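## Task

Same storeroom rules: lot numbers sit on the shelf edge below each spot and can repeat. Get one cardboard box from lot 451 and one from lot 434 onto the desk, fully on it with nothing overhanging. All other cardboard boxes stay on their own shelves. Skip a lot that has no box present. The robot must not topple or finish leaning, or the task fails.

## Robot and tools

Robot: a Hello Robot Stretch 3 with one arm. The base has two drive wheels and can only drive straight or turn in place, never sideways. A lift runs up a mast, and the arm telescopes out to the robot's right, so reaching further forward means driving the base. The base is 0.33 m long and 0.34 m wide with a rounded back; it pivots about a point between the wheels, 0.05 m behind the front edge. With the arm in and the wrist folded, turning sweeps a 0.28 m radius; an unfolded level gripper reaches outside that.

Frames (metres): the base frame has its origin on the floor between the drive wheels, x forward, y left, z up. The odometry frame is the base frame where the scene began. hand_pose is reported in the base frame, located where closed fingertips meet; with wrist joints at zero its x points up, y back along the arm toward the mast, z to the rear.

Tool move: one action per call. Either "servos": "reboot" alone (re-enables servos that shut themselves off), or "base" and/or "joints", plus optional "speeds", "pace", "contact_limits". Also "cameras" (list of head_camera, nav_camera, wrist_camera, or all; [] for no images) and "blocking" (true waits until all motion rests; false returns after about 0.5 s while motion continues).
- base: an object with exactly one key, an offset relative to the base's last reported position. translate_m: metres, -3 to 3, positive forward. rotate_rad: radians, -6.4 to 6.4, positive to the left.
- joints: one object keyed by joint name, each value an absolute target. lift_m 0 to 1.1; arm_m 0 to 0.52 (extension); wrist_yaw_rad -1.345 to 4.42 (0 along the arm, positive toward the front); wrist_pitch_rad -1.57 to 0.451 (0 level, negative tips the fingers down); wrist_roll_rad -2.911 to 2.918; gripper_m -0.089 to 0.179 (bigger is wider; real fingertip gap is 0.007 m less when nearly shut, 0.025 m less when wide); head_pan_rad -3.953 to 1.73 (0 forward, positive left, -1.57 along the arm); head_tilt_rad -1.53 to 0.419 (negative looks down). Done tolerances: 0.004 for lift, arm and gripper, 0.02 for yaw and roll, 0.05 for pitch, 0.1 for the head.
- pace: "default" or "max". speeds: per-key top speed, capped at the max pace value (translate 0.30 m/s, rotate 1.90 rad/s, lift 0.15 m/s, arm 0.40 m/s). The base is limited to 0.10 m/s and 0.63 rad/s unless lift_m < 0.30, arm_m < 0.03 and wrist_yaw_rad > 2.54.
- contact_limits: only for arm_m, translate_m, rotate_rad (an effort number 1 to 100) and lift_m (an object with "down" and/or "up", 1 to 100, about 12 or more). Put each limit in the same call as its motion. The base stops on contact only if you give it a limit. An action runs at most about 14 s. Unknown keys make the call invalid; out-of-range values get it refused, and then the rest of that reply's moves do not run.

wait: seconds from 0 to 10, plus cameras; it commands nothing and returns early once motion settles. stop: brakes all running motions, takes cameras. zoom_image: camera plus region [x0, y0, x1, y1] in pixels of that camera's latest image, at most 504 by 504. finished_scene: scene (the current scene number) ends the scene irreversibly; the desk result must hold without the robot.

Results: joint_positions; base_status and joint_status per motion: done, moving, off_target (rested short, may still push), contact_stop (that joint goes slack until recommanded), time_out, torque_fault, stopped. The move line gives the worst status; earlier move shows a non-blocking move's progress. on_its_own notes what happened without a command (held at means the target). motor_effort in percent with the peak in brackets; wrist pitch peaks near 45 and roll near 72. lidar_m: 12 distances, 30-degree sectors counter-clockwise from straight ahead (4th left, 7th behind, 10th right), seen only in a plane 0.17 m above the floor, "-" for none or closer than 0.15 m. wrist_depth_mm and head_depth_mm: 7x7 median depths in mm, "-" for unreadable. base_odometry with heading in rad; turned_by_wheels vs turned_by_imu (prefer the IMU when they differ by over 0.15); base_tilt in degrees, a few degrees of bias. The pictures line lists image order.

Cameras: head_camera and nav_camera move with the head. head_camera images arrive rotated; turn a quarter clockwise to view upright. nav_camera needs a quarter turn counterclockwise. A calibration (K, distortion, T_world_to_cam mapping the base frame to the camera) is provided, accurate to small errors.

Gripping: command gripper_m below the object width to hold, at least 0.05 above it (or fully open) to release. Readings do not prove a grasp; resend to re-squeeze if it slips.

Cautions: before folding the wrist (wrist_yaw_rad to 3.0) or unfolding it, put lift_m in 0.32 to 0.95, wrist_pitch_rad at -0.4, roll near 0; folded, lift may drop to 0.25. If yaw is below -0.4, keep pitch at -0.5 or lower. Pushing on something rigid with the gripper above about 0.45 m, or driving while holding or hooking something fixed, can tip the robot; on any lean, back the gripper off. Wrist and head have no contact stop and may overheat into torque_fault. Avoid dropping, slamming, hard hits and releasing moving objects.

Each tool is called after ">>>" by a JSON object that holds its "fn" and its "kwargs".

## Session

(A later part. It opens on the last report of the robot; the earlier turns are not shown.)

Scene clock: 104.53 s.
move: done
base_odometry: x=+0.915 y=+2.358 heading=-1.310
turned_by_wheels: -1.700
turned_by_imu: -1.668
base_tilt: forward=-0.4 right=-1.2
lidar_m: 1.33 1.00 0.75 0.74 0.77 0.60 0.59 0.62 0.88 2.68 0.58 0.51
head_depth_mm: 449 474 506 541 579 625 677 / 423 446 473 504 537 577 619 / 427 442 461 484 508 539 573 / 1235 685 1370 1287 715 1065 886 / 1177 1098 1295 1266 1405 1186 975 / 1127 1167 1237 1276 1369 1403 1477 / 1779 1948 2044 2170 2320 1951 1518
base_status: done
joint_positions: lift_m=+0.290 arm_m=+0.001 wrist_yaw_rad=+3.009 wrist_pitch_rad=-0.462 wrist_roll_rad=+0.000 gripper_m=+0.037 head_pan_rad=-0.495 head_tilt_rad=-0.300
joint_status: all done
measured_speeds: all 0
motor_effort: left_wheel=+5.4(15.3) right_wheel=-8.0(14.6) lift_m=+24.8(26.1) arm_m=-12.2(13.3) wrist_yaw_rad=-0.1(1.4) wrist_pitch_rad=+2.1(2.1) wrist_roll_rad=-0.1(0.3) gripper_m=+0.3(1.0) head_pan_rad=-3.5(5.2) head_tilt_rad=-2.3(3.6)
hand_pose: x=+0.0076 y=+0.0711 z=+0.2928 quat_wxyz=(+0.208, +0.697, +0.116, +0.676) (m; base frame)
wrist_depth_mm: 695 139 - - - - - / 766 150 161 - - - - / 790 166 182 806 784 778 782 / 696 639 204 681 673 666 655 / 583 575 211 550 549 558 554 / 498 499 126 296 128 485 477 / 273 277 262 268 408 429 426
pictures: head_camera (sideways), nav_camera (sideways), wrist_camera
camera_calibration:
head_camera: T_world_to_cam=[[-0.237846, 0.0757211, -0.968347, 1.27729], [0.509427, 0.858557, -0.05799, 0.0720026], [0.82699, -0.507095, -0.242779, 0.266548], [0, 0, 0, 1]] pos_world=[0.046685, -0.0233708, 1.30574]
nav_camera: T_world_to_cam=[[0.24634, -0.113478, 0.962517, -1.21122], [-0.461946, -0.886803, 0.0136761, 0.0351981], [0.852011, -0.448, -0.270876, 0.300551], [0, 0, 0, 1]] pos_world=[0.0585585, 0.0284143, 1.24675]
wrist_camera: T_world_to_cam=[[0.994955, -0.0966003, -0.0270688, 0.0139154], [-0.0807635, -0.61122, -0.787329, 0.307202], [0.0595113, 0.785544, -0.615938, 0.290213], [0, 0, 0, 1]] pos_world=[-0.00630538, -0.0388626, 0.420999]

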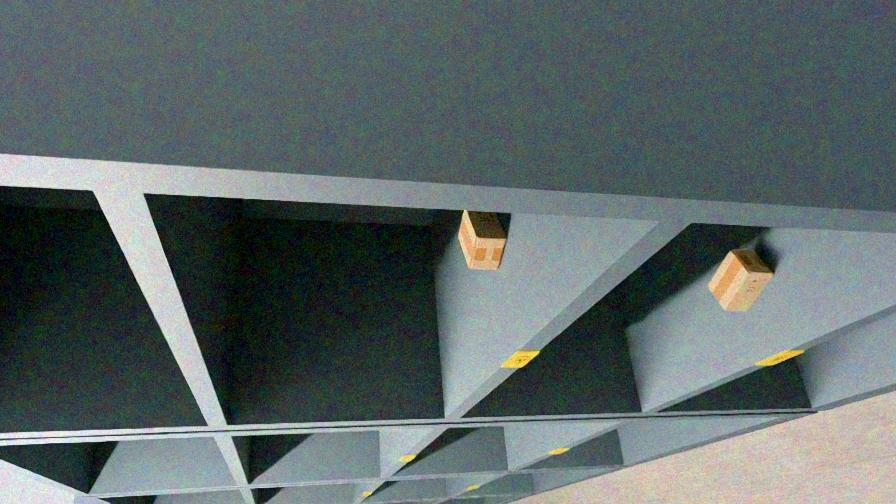

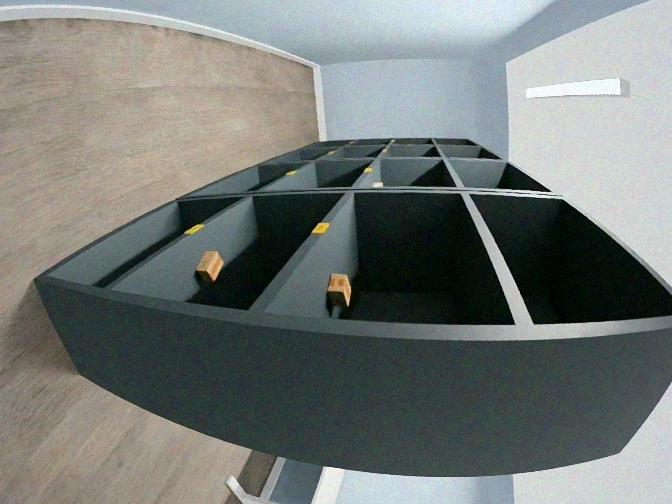

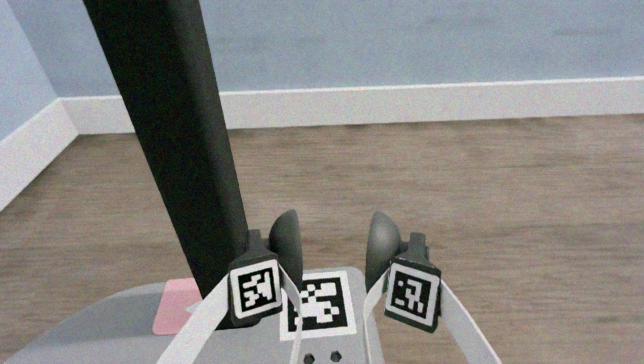

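>>> {"fn": "move", "kwargs": {"base": {"rotate_rad":0.4}, "pace": "max", "cameras": []}}

>>> {"fn": "move", "kwargs": {"base": {"translate_m":0.95}, "joints": {"head_pan_rad":-1.6}, "pace": "max", "cameras": []}}

>>> {"fn": "move", "kwargs": {"base": {"rotate_rad":-0.4}, "pace": "max"}}

Scene clock: 121.70 s.
move: done
base_odometry: x=+0.915 y=+2.358 heading=-0.911
turned_by_wheels: +0.400
turned_by_imu: +0.392
base_tilt: forward=-0.3 right=-1.2
lidar_m: 1.13 0.78 0.74 0.75 0.63 0.59 0.60 0.78 1.78 0.66 0.51 1.33
head_depth_mm: 1135 951 1255 1293 736 1169 934 / 1126 1171 1247 1286 1384 1217 955 / 1845 2004 2089 1404 1402 1468 1492 / 3112 3732 3864 3860 2678 2007 1543 / 3156 3749 - - 2833 1989 1531 / 3162 3671 3779 - 2820 1969 1532 / 2587 2648 2660 2670 2530 1958 1520
base_status: done
joint_positions: lift_m=+0.290 arm_m=+0.001 wrist_yaw_rad=+3.009 wrist_pitch_rad=-0.462 wrist_roll_rad=+0.000 gripper_m=+0.037 head_pan_rad=-0.500 head_tilt_rad=-0.300
joint_status: not commanded
measured_speeds: all 0
motor_effort: left_wheel=-7.0(15.0) right_wheel=+8.7(13.9) lift_m=+23.7(24.8) arm_m=-11.6(12.0) wrist_yaw_rad=+0.0(1.6) wrist_pitch_rad=+2.0(2.1) wrist_roll_rad=+0.0(0.3) gripper_m=+0.6(0.8) head_pan_rad=-3.0(3.5) head_tilt_rad=-0.9(2.0)
hand_pose: x=+0.0076 y=+0.0711 z=+0.2928 quat_wxyz=(+0.208, +0.697, +0.116, +0.676) (m; base frame)
wrist_depth_mm: 522 138 - - - - - / 558 150 162 - - - - / 575 166 770 835 799 740 - / 552 197 204 678 670 671 657 / 570 574 211 555 549 554 563 / 503 496 126 298 129 481 478 / 272 278 264 267 408 426 427
pictures: none
No camera images: "cameras" was empty.

Scene clock: 126.23 s.
move: done
base_odometry: x=+1.497 y=+1.607 heading=-0.911
turned_by_wheels: +0.000
turned_by_imu: +0.001
base_tilt: forward=-0.2 right=-1.3
lidar_m: 0.51 0.35 0.33 0.33 0.43 1.00 1.47 0.78 1.13 0.82 1.49 1.83
head_depth_mm: 944 755 1018 1047 736 1132 902 / 975 774 1060 1086 778 1170 924 / 1017 797 1110 1138 829 1208 923 / 952 836 1080 1081 885 1174 918 / 773 784 848 897 877 1011 974 / 693 726 760 803 850 899 957 / 1225 926 1347 1230 1495 1172 1347
base_status: done
joint_positions: lift_m=+0.290 arm_m=+0.001 wrist_yaw_rad=+3.009 wrist_pitch_rad=-0.462 wrist_roll_rad=+0.000 gripper_m=+0.037 head_pan_rad=-1.600 head_tilt_rad=-0.300
joint_status: all done
measured_speeds: all 0
motor_effort: left_wheel=+3.1(9.7) right_wheel=+4.6(17.1) lift_m=+25.0(25.0) arm_m=-13.1(13.7) wrist_yaw_rad=+0.7(2.0) wrist_pitch_rad=+2.0(2.1) wrist_roll_rad=-0.1(0.3) gripper_m=+0.1(1.0) head_pan_rad=+3.5(6.0) head_tilt_rad=+1.0(1.9)
hand_pose: x=+0.0076 y=+0.0711 z=+0.2928 quat_wxyz=(+0.208, +0.697, +0.116, +0.676) (m; base frame)
wrist_depth_mm: 510 139 398 369 337 311 289 / - 151 431 406 366 334 309 / - 167 463 445 400 364 336 / 673 195 203 496 444 399 364 / 578 577 210 522 459 433 396 / 497 498 126 296 129 457 421 / 273 278 262 268 411 426 425
pictures: none
No camera images: "cameras" was empty.

Scene clock: 127.47 s.
move: done
base_odometry: x=+1.497 y=+1.607 heading=-1.310
turned_by_wheels: -0.400
turned_by_imu: -0.392
base_tilt: forward=-0.2 right=-1.2
lidar_m: 1.07 0.45 0.34 0.33 0.35 0.49 1.44 1.51 0.78 1.13 0.81 1.55
head_depth_mm: 967 755 1057 1088 788 1062 932 / 964 779 1062 1101 780 1215 928 / 970 801 1064 1098 773 1208 922 / 969 826 1061 1096 822 1190 896 / 971 842 1066 1102 810 1192 911 / 967 717 1062 1100 802 1184 907 / 968 742 1069 1103 794 1171 907
base_status: done
joint_positions: lift_m=+0.290 arm_m=+0.001 wrist_yaw_rad=+3.009 wrist_pitch_rad=-0.462 wrist_roll_rad=+0.000 gripper_m=+0.037 head_pan_rad=-1.600 head_tilt_rad=-0.300
joint_status: not commanded
measured_speeds: all 0
motor_effort: left_wheel=+6.6(13.5) right_wheel=-9.4(14.6) lift_m=+26.7(26.9) arm_m=-13.0(13.2) wrist_yaw_rad=-0.6(1.5) wrist_pitch_rad=+2.1(2.1) wrist_roll_rad=+0.1(0.3) gripper_m=+0.3(0.9) head_pan_rad=+2.8(4.0) head_tilt_rad=+1.0(1.8)
hand_pose: x=+0.0076 y=+0.0711 z=+0.2928 quat_wxyz=(+0.208, +0.697, +0.116, +0.676) (m; base frame)
wrist_depth_mm: 340 139 337 346 350 354 357 / 366 151 369 381 382 384 390 / 407 170 399 418 423 427 433 / 449 443 203 464 472 479 482 / 490 495 212 482 490 517 519 / 496 495 126 297 128 479 480 / 272 276 264 268 412 428 424
pictures: head_camera (sideways), nav_camera (sideways), wrist_camera
camera_calibration:
head_camera: T_world_to_cam=[[-0.0391034, 0.246526, -0.968347, 1.27609], [0.99587, -0.0698485, -0.0579972, 0.0690914], [-0.0819354, -0.966616, -0.242777, 0.272014], [0, 0, 0, 1]] pos_world=[0.00338092, -0.04683, 1.30574]
nav_camera: T_world_to_cam=[[0.00916848, -0.271067, 0.962517, -1.20977], [-0.999799, 0.0147045, 0.0136647, 0.0384444], [-0.0178573, -0.962448, -0.270877, 0.305839], [0, 0, 0, 1]] pos_world=[0.0549899, -0.0341406, 1.24675]
wrist_camera: T_world_to_cam=[[0.994955, -0.0966003, -0.0270688, 0.0139154], [-0.0807635, -0.61122, -0.787329, 0.307202], [0.0595113, 0.785544, -0.615938, 0.290213], [0, 0, 0, 1]] pos_world=[-0.00630538, -0.0388626, 0.420999]

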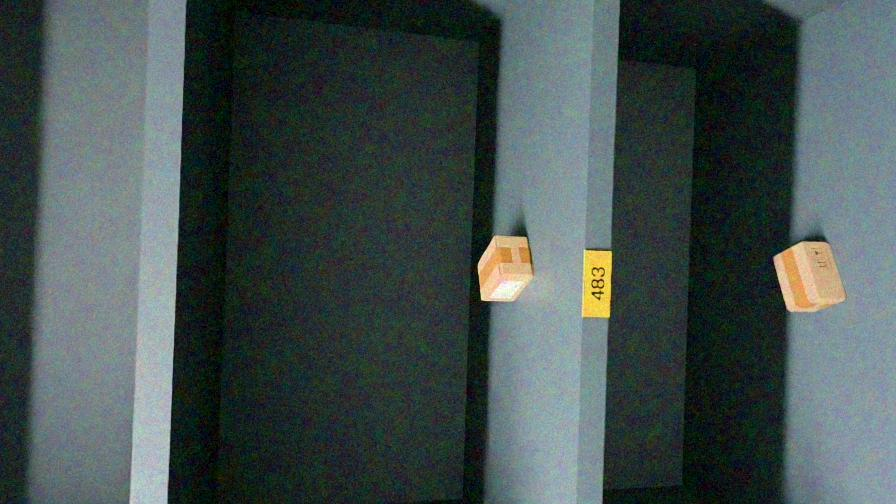

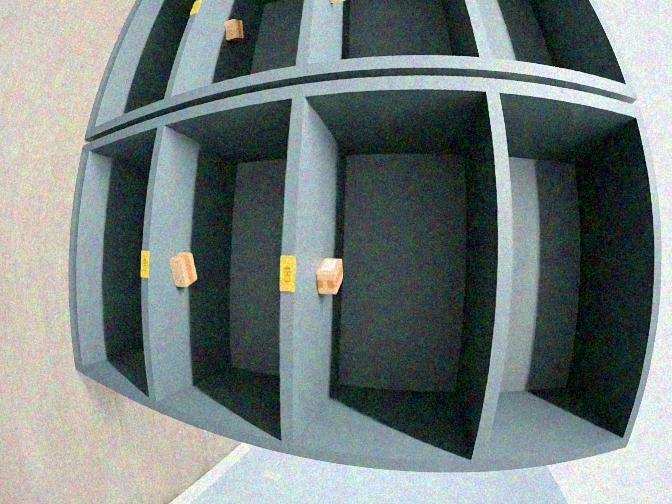

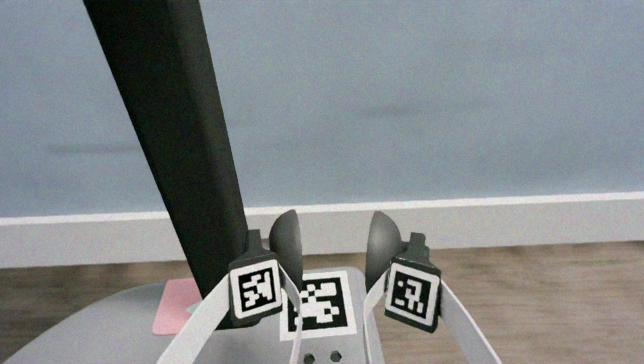

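>>> {"fn": "move", "kwargs": {"joints": {"head_tilt_rad":-0.62}, "cameras": ["head_camera"]}}

>>> {"fn": "move", "kwargs": {"base": {"translate_m":0.72}, "contact_limits": {"translate_m":40}, "pace": "max", "cameras": ["head_camera","nav_camera"]}}

Scene clock: 143.40 s.
move: done
base_odometry: x=+1.497 y=+1.607 heading=-1.310
turned_by_wheels: +0.000
turned_by_imu: +0.000
base_tilt: forward=-0.2 right=-1.0
lidar_m: 1.07 0.44 0.34 0.33 0.35 0.49 1.44 1.52 0.78 1.13 0.81 1.54
head_depth_mm: 922 1016 862 1075 1012 1094 1205 / 918 1013 850 1260 1074 1308 1198 / 918 1012 839 1261 1065 1342 1201 / 925 1020 802 1261 1022 1327 1193 / 929 1021 817 1269 1043 1314 1192 / 927 1022 806 1262 1046 1313 1179 / 930 1025 793 1223 1032 1291 1180
base_status: not commanded
joint_positions: lift_m=+0.290 arm_m=+0.001 wrist_yaw_rad=+3.009 wrist_pitch_rad=-0.462 wrist_roll_rad=+0.000 gripper_m=+0.037 head_pan_rad=-1.600 head_tilt_rad=-0.624
joint_status: all done
measured_speeds: all 0
motor_effort: left_wheel=+6.8(7.1) right_wheel=-9.7(10.1) lift_m=+31.4(31.6) arm_m=-11.8(12.5) wrist_yaw_rad=-0.3(1.7) wrist_pitch_rad=+2.0(2.1) wrist_roll_rad=-0.1(0.3) gripper_m=+0.6(0.9) head_pan_rad=+2.9(3.5) head_tilt_rad=-3.7(5.6)
hand_pose: x=+0.0076 y=+0.0711 z=+0.2928 quat_wxyz=(+0.208, +0.697, +0.116, +0.676) (m; base frame)
wrist_depth_mm: 338 138 337 346 350 353 354 / 368 151 369 378 381 387 394 / 408 169 398 416 421 428 433 / 449 442 204 464 470 479 483 / 496 495 211 487 491 523 522 / 504 502 126 296 129 484 479 / 273 277 262 269 410 425 425
pictures: head_camera (sideways)
camera_calibration:
head_camera: T_world_to_cam=[[-0.0305745, 0.541645, -0.840051, 1.10855], [0.996469, -0.0492337, -0.0680122, 0.0821048], [-0.0781973, -0.839164, -0.538227, 0.656532], [0, 0, 0, 1]] pos_world=[0.00341771, -0.0454624, 1.29019]

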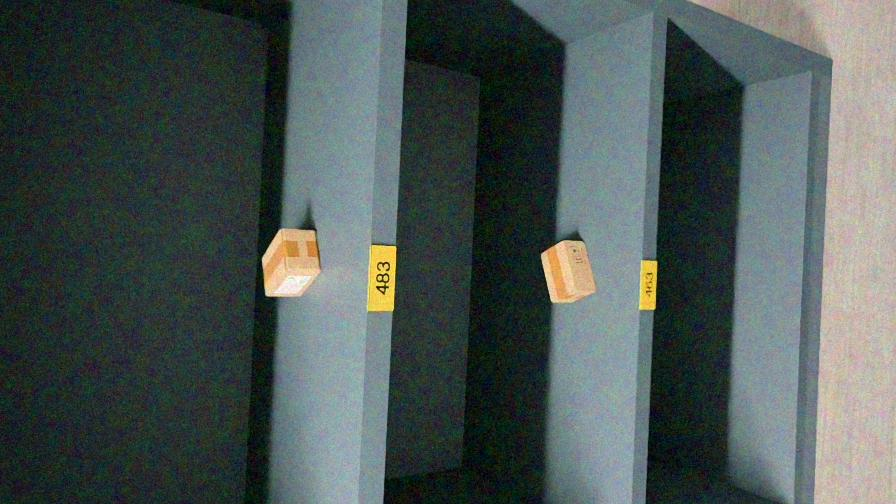

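Scene clock: 147.13 s.
move: done
base_odometry: x=+1.682 y=+0.911 heading=-1.311
turned_by_wheels: +0.000
turned_by_imu: +0.001
base_tilt: forward=-0.5 right=-1.4
lidar_m: 0.95 0.39 0.30 0.29 0.31 0.44 1.44 1.31 0.73 0.78 0.98 1.75
head_depth_mm: 584 643 716 1265 1087 1348 1219 / 804 765 738 817 930 1279 1224 / 954 1051 846 1258 1035 1194 1194 / 954 1059 837 1290 1068 1361 1216 / 960 1058 823 1285 1056 1358 1211 / 958 1056 808 1289 1048 1347 1201 / 962 1064 792 1281 1075 1339 1201
base_status: done
joint_positions: lift_m=+0.290 arm_m=+0.001 wrist_yaw_rad=+3.009 wrist_pitch_rad=-0.462 wrist_roll_rad=+0.000 gripper_m=+0.037 head_pan_rad=-1.600 head_tilt_rad=-0.621
joint_status: not commanded
measured_speeds: all 0
motor_effort: left_wheel=-0.3(12.8) right_wheel=+4.0(14.6) lift_m=+27.2(31.0) arm_m=-10.8(12.1) wrist_yaw_rad=-0.2(2.1) wrist_pitch_rad=+2.1(2.1) wrist_roll_rad=+0.2(0.6) gripper_m=+0.4(1.0) head_pan_rad=+2.6(3.8) head_tilt_rad=+3.2(4.6)
contact_limits: translate_m 40 (maximum 100)
hand_pose: x=+0.0076 y=+0.0711 z=+0.2928 quat_wxyz=(+0.208, +0.697, +0.116, +0.676) (m; base frame)
wrist_depth_mm: 308 138 305 310 313 318 321 / 331 151 328 343 342 347 351 / 365 170 358 375 380 386 387 / 404 391 203 420 427 429 432 / 452 455 211 454 461 467 478 / 488 476 126 296 128 484 479 / 273 278 263 266 411 426 426
pictures: head_camera (sideways), nav_camera (sideways)
camera_calibration:
head_camera: T_world_to_cam=[[-0.0306177, 0.538608, -0.842, 1.11116], [0.996468, -0.0494549, -0.0678698, 0.0819192], [-0.0781962, -0.841104, -0.535191, 0.652539], [0, 0, 0, 1]] pos_world=[0.00341758, -0.0455772, 1.29039]
nav_camera: T_world_to_cam=[[0.000765046, -0.559995, 0.828496, -1.03483], [-0.999902, 0.0111741, 0.00847611, 0.0452784], [-0.0140043, -0.828421, -0.559931, 0.682022], [0, 0, 0, 1]] pos_world=[0.0556169, -0.015005, 1.23885]

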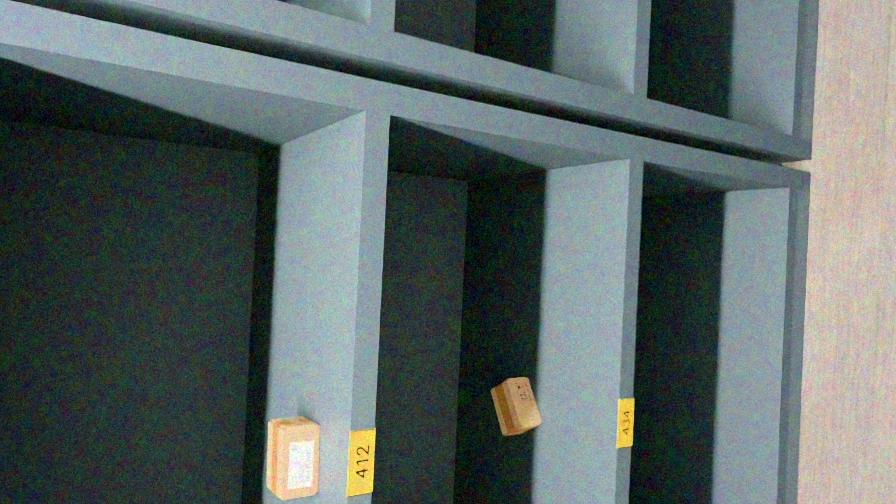

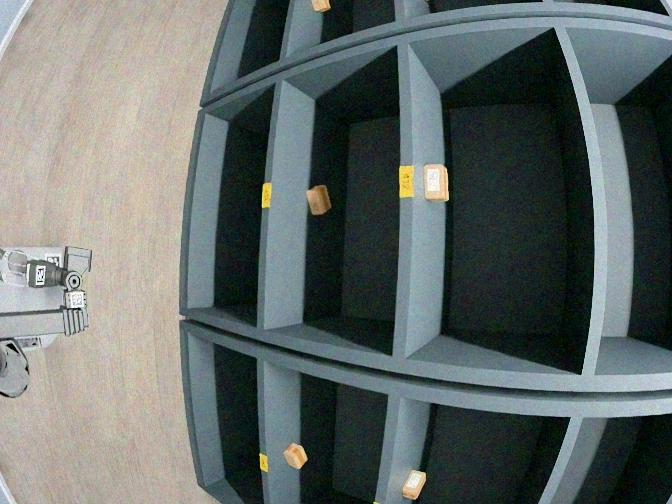

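>>> {"fn": "move", "kwargs": {"base": {"rotate_rad":-0.07}, "cameras": []}}

>>> {"fn": "move", "kwargs": {"base": {"translate_m":0.7}, "pace": "max", "cameras": ["head_camera","nav_camera"]}}

Scene clock: 155.73 s.
move: done
base_odometry: x=+1.682 y=+0.911 heading=-1.380
turned_by_wheels: -0.070
turned_by_imu: -0.069
base_tilt: forward=-0.3 right=-1.2
lidar_m: 1.21 0.42 0.30 0.29 0.30 0.41 1.08 1.31 0.75 0.73 0.98 1.00
head_depth_mm: 596 671 816 1324 1090 1389 1238 / 596 666 722 835 1006 1390 1233 / 936 931 796 906 985 1124 1216 / 955 1052 839 1290 1060 1363 1221 / 950 1047 826 1274 1061 1356 1219 / 948 1044 814 1267 1046 1345 1200 / 941 1036 774 1256 1045 1344 1194
base_status: done
joint_positions: lift_m=+0.290 arm_m=+0.001 wrist_yaw_rad=+3.009 wrist_pitch_rad=-0.462 wrist_roll_rad=+0.000 gripper_m=+0.037 head_pan_rad=-1.600 head_tilt_rad=-0.620
joint_status: not commanded
measured_speeds: all 0
motor_effort: left_wheel=+7.7(11.4) right_wheel=-9.8(12.3) lift_m=+29.8(31.6) arm_m=-10.3(11.3) wrist_yaw_rad=-0.6(1.5) wrist_pitch_rad=+2.0(2.1) wrist_roll_rad=-0.1(0.3) gripper_m=+0.5(0.7) head_pan_rad=+2.4(3.3) head_tilt_rad=+2.7(4.0)
hand_pose: x=+0.0076 y=+0.0711 z=+0.2928 quat_wxyz=(+0.208, +0.697, +0.116, +0.676) (m; base frame)
wrist_depth_mm: 290 138 301 312 320 331 338 / 316 151 327 342 351 363 375 / 343 168 352 378 388 399 416 / 380 379 203 425 437 451 470 / 425 433 212 452 469 498 514 / 459 454 126 297 129 483 481 / 273 277 262 269 410 425 424
pictures: none
No camera images: "cameras" was empty.

Scene clock: 159.40 s.
move: done
base_odometry: x=+1.815 y=+0.224 heading=-1.380
turned_by_wheels: +0.000
turned_by_imu: +0.001
base_tilt: forward=-0.3 right=-1.2
lidar_m: 1.25 0.44 0.32 0.30 0.31 0.42 1.12 1.11 1.19 0.70 1.19 1.15
head_depth_mm: 960 1060 856 1309 1081 1386 1231 / 955 1055 858 1315 1076 1379 1228 / 949 1050 847 1302 1070 1376 1221 / 918 1013 786 1269 1031 1326 1214 / 577 637 701 795 941 1135 1197 / 926 1029 815 1266 1042 1349 1185 / 931 1029 803 1253 1045 1347 1184
base_status: done
joint_positions: lift_m=+0.290 arm_m=+0.001 wrist_yaw_rad=+3.009 wrist_pitch_rad=-0.462 wrist_roll_rad=+0.000 gripper_m=+0.037 head_pan_rad=-1.600 head_tilt_rad=-0.620
joint_status: not commanded
measured_speeds: all 0
motor_effort: left_wheel=-0.4(13.5) right_wheel=+5.4(13.7) lift_m=+27.3(30.6) arm_m=-9.5(10.6) wrist_yaw_rad=+0.6(1.9) wrist_pitch_rad=+2.1(2.1) wrist_roll_rad=+0.0(0.3) gripper_m=+0.6(1.0) head_pan_rad=+2.5(3.1) head_tilt_rad=+1.9(3.6)
hand_pose: x=+0.0076 y=+0.0711 z=+0.2928 quat_wxyz=(+0.208, +0.697, +0.116, +0.676) (m; base frame)
wrist_depth_mm: 300 138 308 322 331 341 351 / 329 151 337 351 362 376 389 / 358 169 363 387 405 413 431 / 396 388 203 438 448 466 488 / 436 447 212 464 475 509 519 / 472 469 126 296 129 480 480 / 272 279 262 268 408 426 425
pictures: head_camera (sideways), nav_camera (sideways)
camera_calibration:
head_camera: T_world_to_cam=[[-0.0306832, 0.537768, -0.842535, 1.11182], [0.996466, -0.0494832, -0.0678729, 0.0819219], [-0.0781912, -0.84164, -0.534349, 0.651425], [0, 0, 0, 1]] pos_world=[0.00341739, -0.0455813, 1.29039]
nav_camera: T_world_to_cam=[[0.000792717, -0.559168, 0.829054, -1.03566], [-0.999902, 0.011166, 0.00848712, 0.0452649], [-0.0140029, -0.828979, -0.559104, 0.680961], [0, 0, 0, 1]] pos_world=[0.0556169, -0.0151087, 1.23896]

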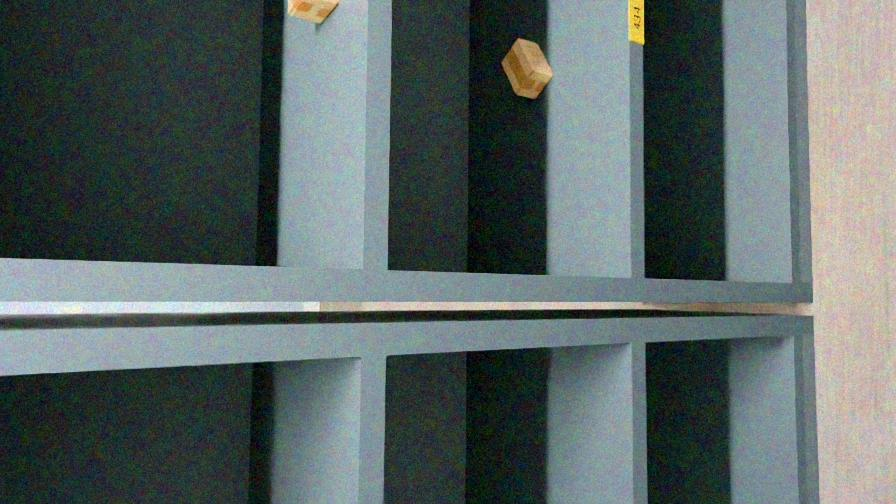

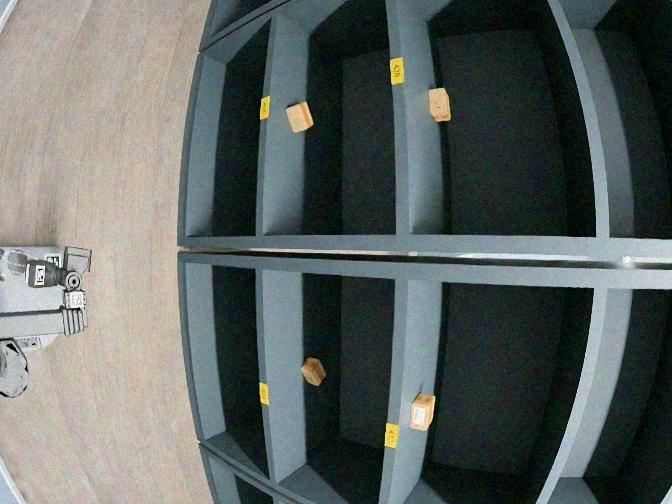

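>>> {"fn": "zoom_image", "kwargs": {"camera": "nav_camera", "region": [375, 45, 425, 95]}}

>>> {"fn": "zoom_image", "kwargs": {"camera": "nav_camera", "region": [240, 85, 290, 135]}}

>>> {"fn": "move", "kwargs": {"joints": {"head_pan_rad":-0.95,"head_tilt_rad":-0.45}, "cameras": ["head_camera"]}}

Scaled by 10.080 from the camera's 672x504 image, which has a finer 792x594 frame.

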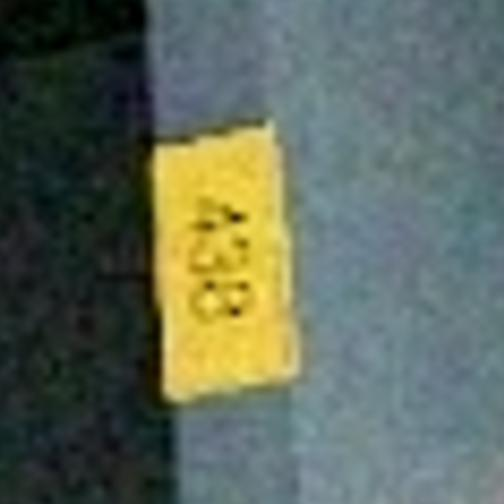

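Scaled by 10.080 from the camera's 672x504 image, which has a finer 792x594 frame.

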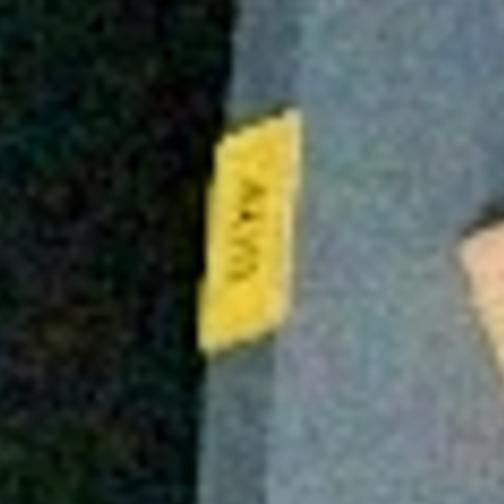

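Scene clock: 166.50 s.
move: done
base_odometry: x=+1.815 y=+0.224 heading=-1.380
turned_by_wheels: +0.000
turned_by_imu: +0.000
base_tilt: forward=-0.3 right=-1.2
lidar_m: 1.25 0.44 0.32 0.30 0.31 0.42 1.12 1.11 1.19 0.70 1.19 1.15
head_depth_mm: 766 1032 1088 838 1223 1023 873 / 796 1098 1162 891 1295 1015 1258 / 825 1173 1235 951 1338 1046 1285 / 1068 1256 1315 1030 1327 1119 1278 / 1083 1225 1266 1375 1317 1523 1301 / 981 1080 1136 1216 1290 1442 1339 / 931 997 1072 1193 1355 1548 1340
base_status: not commanded
joint_positions: lift_m=+0.290 arm_m=+0.001 wrist_yaw_rad=+3.009 wrist_pitch_rad=-0.462 wrist_roll_rad=+0.000 gripper_m=+0.037 head_pan_rad=-0.932 head_tilt_rad=-0.448
joint_status: all done
measured_speeds: all 0
motor_effort: left_wheel=-0.8(1.3) right_wheel=+4.3(5.3) lift_m=+24.8(25.5) arm_m=-8.8(9.2) wrist_yaw_rad=+0.0(1.4) wrist_pitch_rad=+2.0(2.1) wrist_roll_rad=-0.1(0.3) gripper_m=+0.9(0.9) head_pan_rad=+0.0(5.6) head_tilt_rad=+3.6(7.0)
hand_pose: x=+0.0076 y=+0.0711 z=+0.2928 quat_wxyz=(+0.208, +0.697, +0.116, +0.676) (m; base frame)
wrist_depth_mm: 301 138 308 324 332 339 348 / 324 151 337 352 363 374 386 / 356 169 366 390 406 417 434 / 394 390 204 434 450 473 489 / 440 447 211 468 473 516 526 / 473 469 126 297 129 484 483 / 273 278 263 266 411 425 421
pictures: head_camera (sideways)
camera_calibration:
head_camera: T_world_to_cam=[[-0.266492, 0.281014, -0.921962, 1.21684], [0.819614, 0.569403, -0.0633548, 0.0770752], [0.507164, -0.772536, -0.382064, 0.449721], [0, 0, 0, 1]] pos_world=[0.0330241, -0.0384097, 1.29859]

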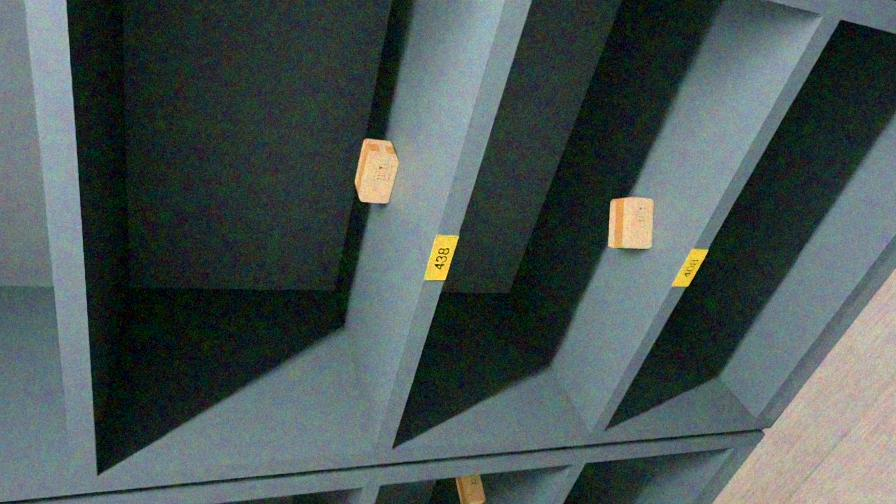

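>>> {"fn": "move", "kwargs": {"base": {"translate_m":0.55}, "pace": "max", "cameras": ["head_camera","nav_camera"]}}

Scene clock: 174.00 s.
move: done
base_odometry: x=+1.919 y=-0.316 heading=-1.380
turned_by_wheels: +0.000
turned_by_imu: +0.000
base_tilt: forward=-0.3 right=-1.2
lidar_m: 1.29 0.45 0.33 0.31 0.32 0.44 1.16 1.57 0.84 1.14 0.79 1.40
head_depth_mm: 665 994 1070 836 1212 1015 893 / 676 811 926 881 1224 1008 1250 / 653 698 765 818 942 1005 1214 / 699 1222 1116 864 954 1034 1123 / 1149 1321 1374 1546 1316 1471 1303 / 1210 1430 1480 1690 1304 1556 1338 / 1274 1422 1425 1584 1478 1543 1334
base_status: done
joint_positions: lift_m=+0.290 arm_m=+0.001 wrist_yaw_rad=+3.009 wrist_pitch_rad=-0.462 wrist_roll_rad=+0.000 gripper_m=+0.037 head_pan_rad=-0.950 head_tilt_rad=-0.450
joint_status: not commanded
measured_speeds: all 0
motor_effort: left_wheel=+3.5(14.7) right_wheel=+3.4(13.1) lift_m=+26.4(31.4) arm_m=-7.3(8.6) wrist_yaw_rad=+0.9(2.3) wrist_pitch_rad=+2.1(2.1) wrist_roll_rad=+0.1(0.3) gripper_m=+0.3(0.9) head_pan_rad=-2.8(3.7) head_tilt_rad=-3.6(4.7)
hand_pose: x=+0.0076 y=+0.0711 z=+0.2928 quat_wxyz=(+0.208, +0.697, +0.116, +0.676) (m; base frame)
wrist_depth_mm: 310 138 319 332 341 351 357 / 337 151 345 362 373 384 392 / 364 170 372 398 416 426 442 / 406 396 203 448 457 479 496 / 448 456 211 475 486 525 533 / 479 484 126 296 129 484 478 / 271 279 262 269 413 425 424
pictures: head_camera (sideways), nav_camera (sideways)
camera_calibration:
head_camera: T_world_to_cam=[[-0.26266, 0.287742, -0.920986, 1.21557], [0.829802, 0.554441, -0.0634311, 0.0771413], [0.492381, -0.780896, -0.384398, 0.452834], [0, 0, 0, 1]] pos_world=[0.0323015, -0.0389239, 1.29848]
nav_camera: T_world_to_cam=[[0.252955, -0.324442, 0.911456, -1.1446], [-0.803821, -0.594763, 0.011371, 0.0402702], [0.538411, -0.735523, -0.411241, 0.485174], [0, 0, 0, 1]] pos_world=[0.0606791, 0.0094515, 1.24232]

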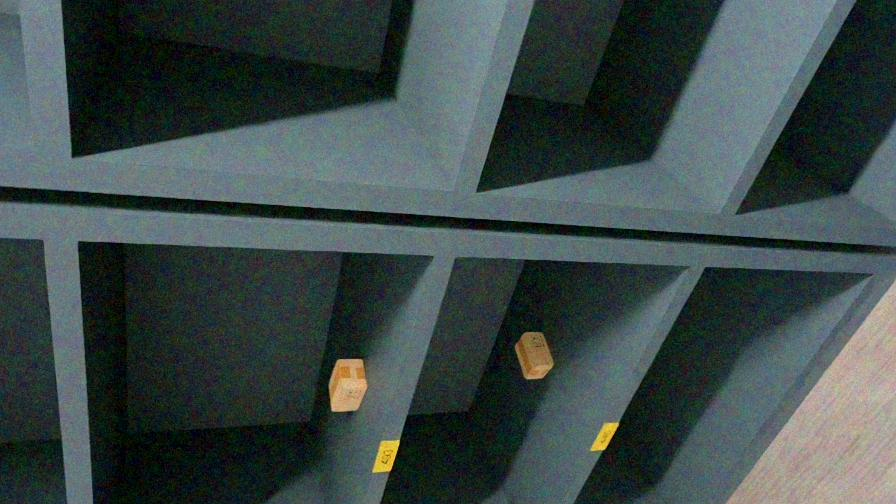

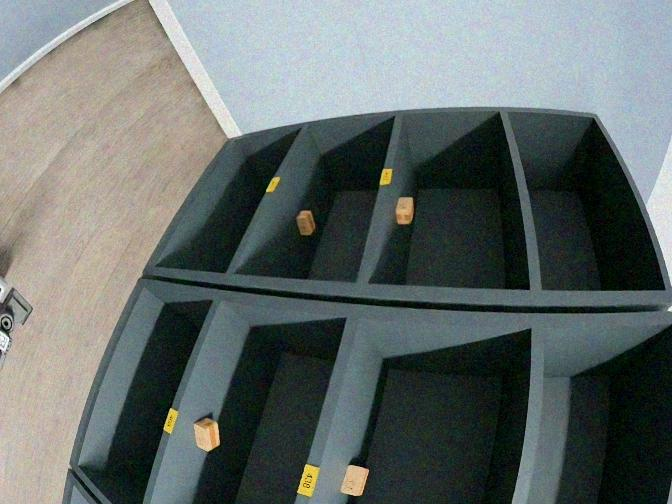

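>>> {"fn": "zoom_image", "kwargs": {"camera": "head_camera", "region": [360, 430, 412, 482]}}

>>> {"fn": "zoom_image", "kwargs": {"camera": "head_camera", "region": [580, 412, 632, 464]}}

Scaled by 9.692 from the camera's 896x504 image, which has a finer 1280x720 frame.

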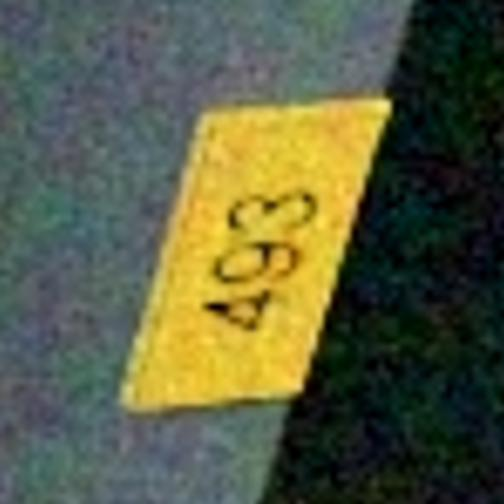

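Scaled by 9.692 from the camera's 896x504 image, which has a finer 1280x720 frame.

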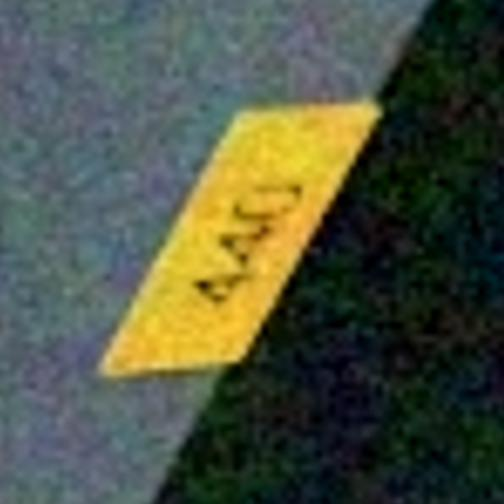

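>>> {"fn": "move", "kwargs": {"base": {"translate_m":-0.95}, "joints": {"head_pan_rad":-1.57,"head_tilt_rad":-0.62}, "pace": "max", "cameras": []}}

>>> {"fn": "move", "kwargs": {"joints": {"lift_m":0.52}, "pace": "max", "cameras": []}}

>>> {"fn": "move", "kwargs": {"joints": {"wrist_yaw_rad":0,"gripper_m":0.17}, "cameras": []}}

>>> {"fn": "move", "kwargs": {"joints": {"wrist_pitch_rad":0.0,"arm_m":0.1}}}

Scene clock: 210.10 s.
move: done
base_odometry: x=+1.739 y=+0.617 heading=-1.380
turned_by_wheels: +0.000
turned_by_imu: -0.001
base_tilt: forward=-0.2 right=-1.3
lidar_m: 1.23 0.43 0.31 0.30 0.31 0.42 1.10 1.57 0.85 1.16 0.81 1.49
head_depth_mm: 956 1054 872 1191 1055 1166 1224 / 952 1047 861 1306 1079 1379 1224 / 954 1051 848 1295 1067 1373 1222 / 950 1043 785 1289 1065 1364 1217 / 947 1048 823 1275 1060 1358 1205 / 950 1046 815 1266 1050 1361 1201 / 944 1026 801 1198 1041 1235 1199
base_status: done
joint_positions: lift_m=+0.290 arm_m=+0.001 wrist_yaw_rad=+3.009 wrist_pitch_rad=-0.462 wrist_roll_rad=+0.000 gripper_m=+0.037 head_pan_rad=-1.570 head_tilt_rad=-0.620
joint_status: all done
measured_speeds: all 0
motor_effort: left_wheel=+0.1(11.7) right_wheel=-9.2(16.4) lift_m=+28.2(31.4) arm_m=-6.4(7.4) wrist_yaw_rad=-0.7(2.0) wrist_pitch_rad=+2.1(2.1) wrist_roll_rad=+0.0(0.3) gripper_m=+0.5(1.1) head_pan_rad=+2.9(5.4) head_tilt_rad=+3.7(7.6)
hand_pose: x=+0.0076 y=+0.0711 z=+0.2928 quat_wxyz=(+0.208, +0.697, +0.116, +0.676) (m; base frame)
wrist_depth_mm: 295 139 307 317 328 333 343 / 322 151 331 347 356 372 378 / 350 170 359 384 392 404 422 / 389 386 203 426 443 459 479 / 428 447 212 464 475 504 523 / 469 460 126 297 128 480 483 / 272 277 262 268 409 427 421
pictures: none
No camera images: "cameras" was empty.

Scene clock: 212.43 s.
move: done
base_odometry: x=+1.739 y=+0.617 heading=-1.380
turned_by_wheels: +0.000
turned_by_imu: +0.000
base_tilt: forward=-0.4 right=-1.2
lidar_m: 1.22 0.43 0.31 0.30 0.31 0.42 1.10 1.56 0.84 1.16 0.80 1.49
head_depth_mm: 955 1055 875 1195 1058 1170 1221 / 953 1053 862 1308 1075 1382 1226 / 955 1049 847 1302 1072 1368 1221 / 951 1049 782 1290 1066 1360 1219 / 950 1040 826 1276 1063 1361 1211 / 950 1043 815 1269 1046 1352 1205 / 950 1032 803 1198 1043 1237 1198
base_status: not commanded
joint_positions: lift_m=+0.520 arm_m=+0.001 wrist_yaw_rad=+3.009 wrist_pitch_rad=-0.463 wrist_roll_rad=+0.000 gripper_m=+0.037 head_pan_rad=-1.570 head_tilt_rad=-0.620
joint_status: all done
measured_speeds: all 0
motor_effort: left_wheel=-0.2(0.5) right_wheel=-9.9(10.8) lift_m=+27.8(33.9) arm_m=-5.6(6.6) wrist_yaw_rad=+0.1(1.7) wrist_pitch_rad=+2.1(2.2) wrist_roll_rad=+0.2(0.3) gripper_m=+0.5(1.1) head_pan_rad=+3.0(4.0) head_tilt_rad=+3.1(4.2)
hand_pose: x=+0.0076 y=+0.0711 z=+0.5227 quat_wxyz=(+0.208, +0.697, +0.117, +0.676) (m; base frame)
wrist_depth_mm: 295 139 307 316 325 336 345 / 319 151 329 346 357 369 380 / 348 170 358 383 392 409 427 / 389 386 203 425 441 464 478 / 434 443 211 462 483 522 530 / 493 506 126 150 126 - - / 535 - 279 634 633 648 654
pictures: none
No camera images: "cameras" was empty.

Scene clock: 214.93 s.
move: done
base_odometry: x=+1.739 y=+0.617 heading=-1.380
turned_by_wheels: +0.000
turned_by_imu: +0.000
base_tilt: forward=-0.5 right=-1.1
lidar_m: 1.23 0.43 0.31 0.30 0.31 0.42 1.10 1.56 0.85 1.16 0.80 1.49
head_depth_mm: 956 1055 876 1190 1058 1167 1220 / 958 1053 859 1299 1078 1385 1233 / 949 1052 847 1291 1070 1374 1221 / 953 1043 784 1286 1056 1369 1211 / 948 1048 828 1277 1053 1349 1208 / 948 1040 814 1264 1052 1356 1191 / 945 1028 802 1190 1044 1241 1197
base_status: not commanded
joint_positions: lift_m=+0.520 arm_m=+0.001 wrist_yaw_rad=+0.003 wrist_pitch_rad=-0.463 wrist_roll_rad=+0.000 gripper_m=+0.170 head_pan_rad=-1.570 head_tilt_rad=-0.620
joint_status: all done
measured_speeds: all 0
motor_effort: left_wheel=+0.3(0.5) right_wheel=-9.8(10.4) lift_m=+22.8(27.9) arm_m=-5.3(6.3) wrist_yaw_rad=-2.4(6.6) wrist_pitch_rad=+2.1(2.2) wrist_roll_rad=-0.1(0.3) gripper_m=+0.1(83.5) head_pan_rad=+3.5(4.2) head_tilt_rad=+3.5(4.1)
hand_pose: x=-0.0208 y=-0.3640 z=+0.5227 quat_wxyz=(+0.689, +0.164, -0.688, -0.161) (m; base frame)
wrist_depth_mm: 464 459 452 446 443 444 435 / 496 - - - - 884 - / 549 - - - - - - / 613 - - - - - - / - 146 - - - - - / - 127 742 736 729 134 - / 116 658 672 671 667 648 106
pictures: none
No camera images: "cameras" was empty.

Scene clock: 216.90 s.
move: done
base_odometry: x=+1.739 y=+0.617 heading=-1.380
turned_by_wheels: +0.000
turned_by_imu: +0.000
base_tilt: forward=-0.4 right=-1.1
lidar_m: 1.22 0.43 0.31 0.30 0.31 0.41 1.10 1.56 0.85 1.16 0.80 1.50
head_depth_mm: 957 1057 874 1193 1054 1173 1221 / 957 1051 861 1301 1085 1393 1234 / 956 1056 850 1294 1068 1380 1230 / 951 1055 789 1287 1064 1370 564 / 953 1041 826 1274 1055 1362 1204 / 949 1046 815 1266 1048 1350 1208 / 947 1022 804 1197 1043 1237 1195
base_status: not commanded
joint_positions: lift_m=+0.520 arm_m=+0.100 wrist_yaw_rad=+0.003 wrist_pitch_rad=-0.023 wrist_roll_rad=+0.000 gripper_m=+0.170 head_pan_rad=-1.570 head_tilt_rad=-0.620
joint_status: all done
measured_speeds: all 0
motor_effort: left_wheel=+0.0(0.6) right_wheel=-10.1(10.4) lift_m=+29.7(29.8) arm_m=+13.5(15.4) wrist_yaw_rad=-3.1(4.7) wrist_pitch_rad=+3.8(7.1) wrist_roll_rad=-0.2(0.3) gripper_m=+0.8(1.0) head_pan_rad=+3.6(3.9) head_tilt_rad=+2.8(4.3)
hand_pose: x=-0.0207 y=-0.5006 z=+0.6287 quat_wxyz=(+0.707, +0.010, -0.707, -0.007) (m; base frame)
wrist_depth_mm: 485 - - - - 719 - / 486 - - - - 742 - / 468 - - - - - - / 470 - - 581 - - - / 440 407 442 442 442 446 442 / 117 126 - 397 396 134 391 / 116 127 - - - - 106
pictures: head_camera (sideways), nav_camera (sideways), wrist_camera
camera_calibration:
head_camera: T_world_to_cam=[[-0.0467022, 0.536957, -0.842316, 1.11161], [0.997501, -0.019685, -0.0678552, 0.0818344], [-0.0530163, -0.84338, -0.534696, 0.651795], [0, 0, 0, 1]] pos_world=[0.00484064, -0.0455668, 1.29039]
nav_camera: T_world_to_cam=[[0.0175128, -0.559219, 0.828835, -1.03547], [-0.999788, -0.018744, 0.00847825, 0.0452882], [0.0107945, -0.828808, -0.559429, 0.681251], [0, 0, 0, 1]] pos_world=[0.0560587, -0.0135764, 1.23896]
wrist_camera: T_world_to_cam=[[-0.998846, -0.0471019, -0.00933923, -0.0317379], [-0.00140992, 0.223175, -0.974777, 0.757115], [0.0479981, -0.97364, -0.222984, -0.180074], [0, 0, 0, 1]] pos_world=[-0.0219906, -0.345791, 0.697568]

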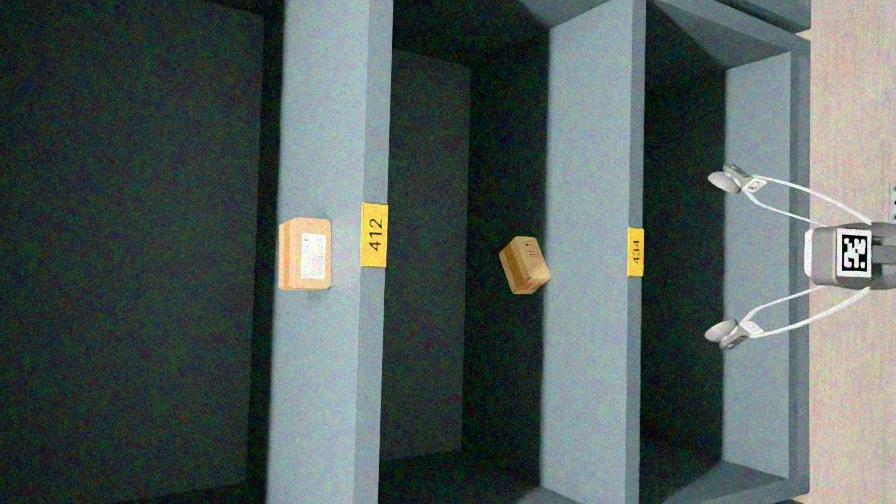

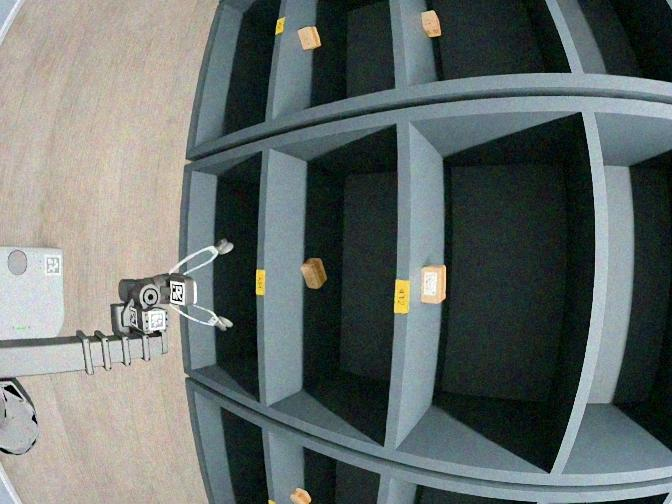

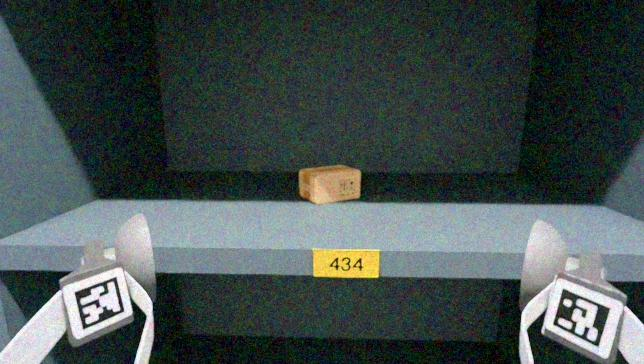

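>>> {"fn": "move", "kwargs": {"joints": {"arm_m":0.0}, "base": {"rotate_rad":-0.25}, "cameras": []}}

>>> {"fn": "move", "kwargs": {"base": {"translate_m":0.22}, "cameras": []}}

>>> {"fn": "move", "kwargs": {"base": {"rotate_rad":0.25}, "cameras": []}}

>>> {"fn": "move", "kwargs": {"base": {"translate_m":-0.196}, "joints": {"lift_m":0.487}, "cameras": []}}

>>> {"fn": "move", "kwargs": {"joints": {"arm_m":0.3}, "pace": "max", "cameras": ["wrist_camera"]}}

Scene clock: 236.20 s.
move: done
base_odometry: x=+1.739 y=+0.617 heading=-1.630
turned_by_wheels: -0.250
turned_by_imu: -0.246
base_tilt: forward=-0.4 right=-1.2
lidar_m: 1.49 0.60 0.34 0.30 0.30 0.34 0.60 1.57 0.85 0.92 0.80 0.82
head_depth_mm: 703 742 815 957 1216 1400 1231 / 850 880 863 970 1071 1300 1226 / 997 1084 912 1248 1151 1327 1194 / 988 1087 844 1326 1096 1365 1212 / 957 1057 823 1281 1050 1360 1177 / 934 1023 763 1255 1047 1323 1189 / 913 994 776 1218 1042 1302 1165
base_status: done
joint_positions: lift_m=+0.520 arm_m=+0.001 wrist_yaw_rad=+0.003 wrist_pitch_rad=-0.023 wrist_roll_rad=+0.000 gripper_m=+0.170 head_pan_rad=-1.570 head_tilt_rad=-0.620
joint_status: all done
measured_speeds: all 0
motor_effort: left_wheel=+8.2(11.5) right_wheel=-9.7(13.7) lift_m=+25.1(31.1) arm_m=-12.6(14.7) wrist_yaw_rad=-2.6(4.5) wrist_pitch_rad=+3.9(3.9) wrist_roll_rad=-0.2(0.5) gripper_m=+0.4(1.1) head_pan_rad=+3.8(3.9) head_tilt_rad=+2.9(3.8)
hand_pose: x=-0.0208 y=-0.4012 z=+0.6288 quat_wxyz=(+0.707, +0.009, -0.707, -0.007) (m; base frame)
wrist_depth_mm: - - - - 905 - - / - - - - 940 - - / - - - - 959 - - / - - 657 - - 581 - / 477 471 486 527 546 140 - / - 124 - - - - - / 116 - - - - - 106
pictures: none
No camera images: "cameras" was empty.

Scene clock: 239.53 s.
move: done
base_odometry: x=+1.726 y=+0.397 heading=-1.630
turned_by_wheels: +0.000
turned_by_imu: +0.000
base_tilt: forward=-0.2 right=-1.2
lidar_m: 1.30 0.72 0.41 0.35 0.35 0.41 0.71 1.73 0.94 1.11 0.67 1.28
head_depth_mm: 994 1064 871 1141 1113 1284 1233 / 988 1093 858 1322 1120 1379 1223 / 962 1063 846 1306 1070 1374 1193 / 934 1039 767 1285 1063 1334 1197 / 907 1003 827 1235 1055 1286 1177 / 888 976 812 1212 1046 1279 1158 / 867 948 802 1172 1040 944 1121
base_status: done
joint_positions: lift_m=+0.520 arm_m=+0.001 wrist_yaw_rad=+0.003 wrist_pitch_rad=-0.023 wrist_roll_rad=+0.000 gripper_m=+0.170 head_pan_rad=-1.570 head_tilt_rad=-0.620
joint_status: not commanded
measured_speeds: all 0
motor_effort: left_wheel=+3.2(11.8) right_wheel=+6.8(10.0) lift_m=+25.6(25.7) arm_m=-11.6(13.0) wrist_yaw_rad=-2.2(4.7) wrist_pitch_rad=+3.8(3.9) wrist_roll_rad=+0.0(0.3) gripper_m=+0.5(1.2) head_pan_rad=+2.8(3.9) head_tilt_rad=+2.8(3.6)
hand_pose: x=-0.0208 y=-0.4012 z=+0.6288 quat_wxyz=(+0.707, +0.009, -0.707, -0.007) (m; base frame)
wrist_depth_mm: 455 - - - - 887 - / 446 - - - - - - / 447 - - - - - - / 438 - - 647 - - - / 431 425 439 480 525 515 545 / 123 124 - - - - - / 116 122 - - - - 106
pictures: none
No camera images: "cameras" was empty.

Scene clock: 240.97 s.
move: done
base_odometry: x=+1.726 y=+0.397 heading=-1.380
turned_by_wheels: +0.250
turned_by_imu: +0.245
base_tilt: forward=-0.3 right=-1.3
lidar_m: 1.47 0.51 0.37 0.35 0.37 0.49 1.31 0.94 0.94 0.68 0.67 1.28
head_depth_mm: 904 1000 818 1266 1086 1318 1202 / 902 1000 774 1252 1079 1303 1194 / 902 997 848 1244 1074 1297 1176 / 903 991 835 1233 1061 1289 1188 / 901 990 825 1227 1052 1292 1171 / 760 783 718 817 882 1002 1147 / 529 584 647 730 865 1239 1164
base_status: done
joint_positions: lift_m=+0.520 arm_m=+0.001 wrist_yaw_rad=+0.003 wrist_pitch_rad=-0.023 wrist_roll_rad=+0.000 gripper_m=+0.170 head_pan_rad=-1.570 head_tilt_rad=-0.620
joint_status: not commanded
measured_speeds: all 0
motor_effort: left_wheel=-8.8(12.2) right_wheel=+8.5(11.9) lift_m=+26.2(26.4) arm_m=-11.4(12.1) wrist_yaw_rad=-1.3(4.1) wrist_pitch_rad=+3.7(3.9) wrist_roll_rad=+0.0(0.3) gripper_m=+0.7(1.0) head_pan_rad=+3.0(3.8) head_tilt_rad=+3.0(3.4)
hand_pose: x=-0.0208 y=-0.4012 z=+0.6288 quat_wxyz=(+0.707, +0.009, -0.707, -0.007) (m; base frame)
wrist_depth_mm: - 391 499 - - - 768 / - 400 503 - - - 783 / - 413 503 - - - 819 / - 428 508 - 602 - - / - 155 446 445 442 440 443 / - 141 511 - - - - / - 469 515 - - - 106
pictures: none
No camera images: "cameras" was empty.

Scene clock: 244.07 s.
move: done
base_odometry: x=+1.689 y=+0.590 heading=-1.380
turned_by_wheels: +0.000
turned_by_imu: +0.000
base_tilt: forward=-0.4 right=-1.3
lidar_m: 1.45 0.50 0.37 0.35 0.36 0.49 1.30 1.56 0.81 1.11 0.75 1.45
head_depth_mm: 910 1005 873 1165 1085 1135 1185 / 909 1011 862 1261 1078 1311 1203 / 911 1000 845 1246 1075 1305 1178 / 909 997 751 1237 1066 1302 1186 / 906 992 823 1228 1056 1288 1168 / 905 996 811 1226 1054 1284 1171 / 898 980 801 1138 1009 1110 1154
base_status: done
joint_positions: lift_m=+0.487 arm_m=+0.001 wrist_yaw_rad=+0.003 wrist_pitch_rad=-0.022 wrist_roll_rad=+0.000 gripper_m=+0.170 head_pan_rad=-1.570 head_tilt_rad=-0.620
joint_status: all done
measured_speeds: all 0
motor_effort: left_wheel=-6.2(13.6) right_wheel=-5.5(7.8) lift_m=+24.3(25.9) arm_m=-11.3(12.2) wrist_yaw_rad=-2.8(4.1) wrist_pitch_rad=+3.6(3.7) wrist_roll_rad=+0.1(0.3) gripper_m=+0.3(1.0) head_pan_rad=+3.0(3.7) head_tilt_rad=+3.0(3.3)
hand_pose: x=-0.0208 y=-0.4012 z=+0.5960 quat_wxyz=(+0.707, +0.009, -0.707, -0.007) (m; base frame)
wrist_depth_mm: 462 - - - - - - / 466 - - - - 803 - / 464 - - - - - - / 467 516 513 514 462 516 517 / 449 155 440 435 432 423 423 / 117 124 - - - - - / 116 126 - - - - 106
pictures: none
No camera images: "cameras" was empty.

Scene clock: 246.07 s.
move: done
base_odometry: x=+1.689 y=+0.590 heading=-1.380
turned_by_wheels: +0.000
turned_by_imu: +0.000
base_tilt: forward=-0.3 right=-1.1
lidar_m: 1.44 0.51 0.37 0.35 0.36 0.49 1.30 1.56 0.81 1.11 0.75 1.45
head_depth_mm: 909 1005 871 1163 1088 1131 1191 / 908 1005 859 1248 1082 1306 1200 / 907 1003 847 1248 1073 943 604 / 905 997 749 1238 1064 731 1172 / 907 997 824 1232 1053 1290 1189 / 900 996 814 1223 1049 1279 1180 / 904 976 800 1137 1010 1114 1154
base_status: not commanded
joint_positions: lift_m=+0.487 arm_m=+0.300 wrist_yaw_rad=+0.003 wrist_pitch_rad=-0.021 wrist_roll_rad=+0.000 gripper_m=+0.170 head_pan_rad=-1.570 head_tilt_rad=-0.620
joint_status: all done
measured_speeds: all 0
motor_effort: left_wheel=-6.4(6.9) right_wheel=-5.4(6.2) lift_m=+26.3(27.0) arm_m=+10.8(15.4) wrist_yaw_rad=-2.8(4.0) wrist_pitch_rad=+3.6(3.7) wrist_roll_rad=+0.0(0.3) gripper_m=+0.2(1.1) head_pan_rad=+2.7(3.7) head_tilt_rad=+2.1(3.3)
hand_pose: x=-0.0208 y=-0.7007 z=+0.5961 quat_wxyz=(+0.707, +0.009, -0.707, -0.007) (m; base frame)
wrist_depth_mm: 470 - - - - - - / 472 - - - - - 522 / 470 - - - - - 531 / 461 512 509 331 459 516 517 / 353 326 352 319 348 350 352 / 117 141 252 252 252 238 253 / 180 189 196 197 197 189 106
pictures: wrist_camera
camera_calibration:
wrist_camera: T_world_to_cam=[[-0.99887, -0.0466108, -0.00925366, -0.0412496], [-0.00130648, 0.221592, -0.975139, 0.769034], [0.0475025, -0.974025, -0.221403, -0.383312], [0, 0, 0, 1]] pos_world=[-0.02199, -0.54569, 0.664666]

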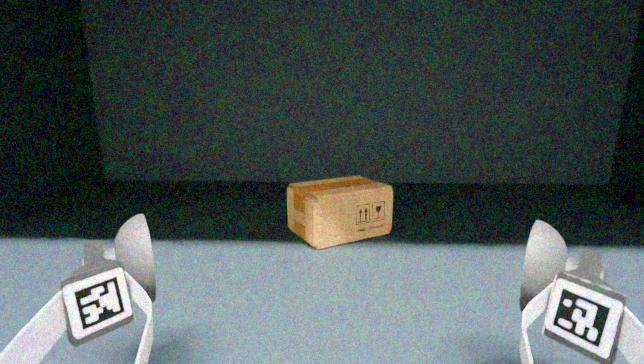

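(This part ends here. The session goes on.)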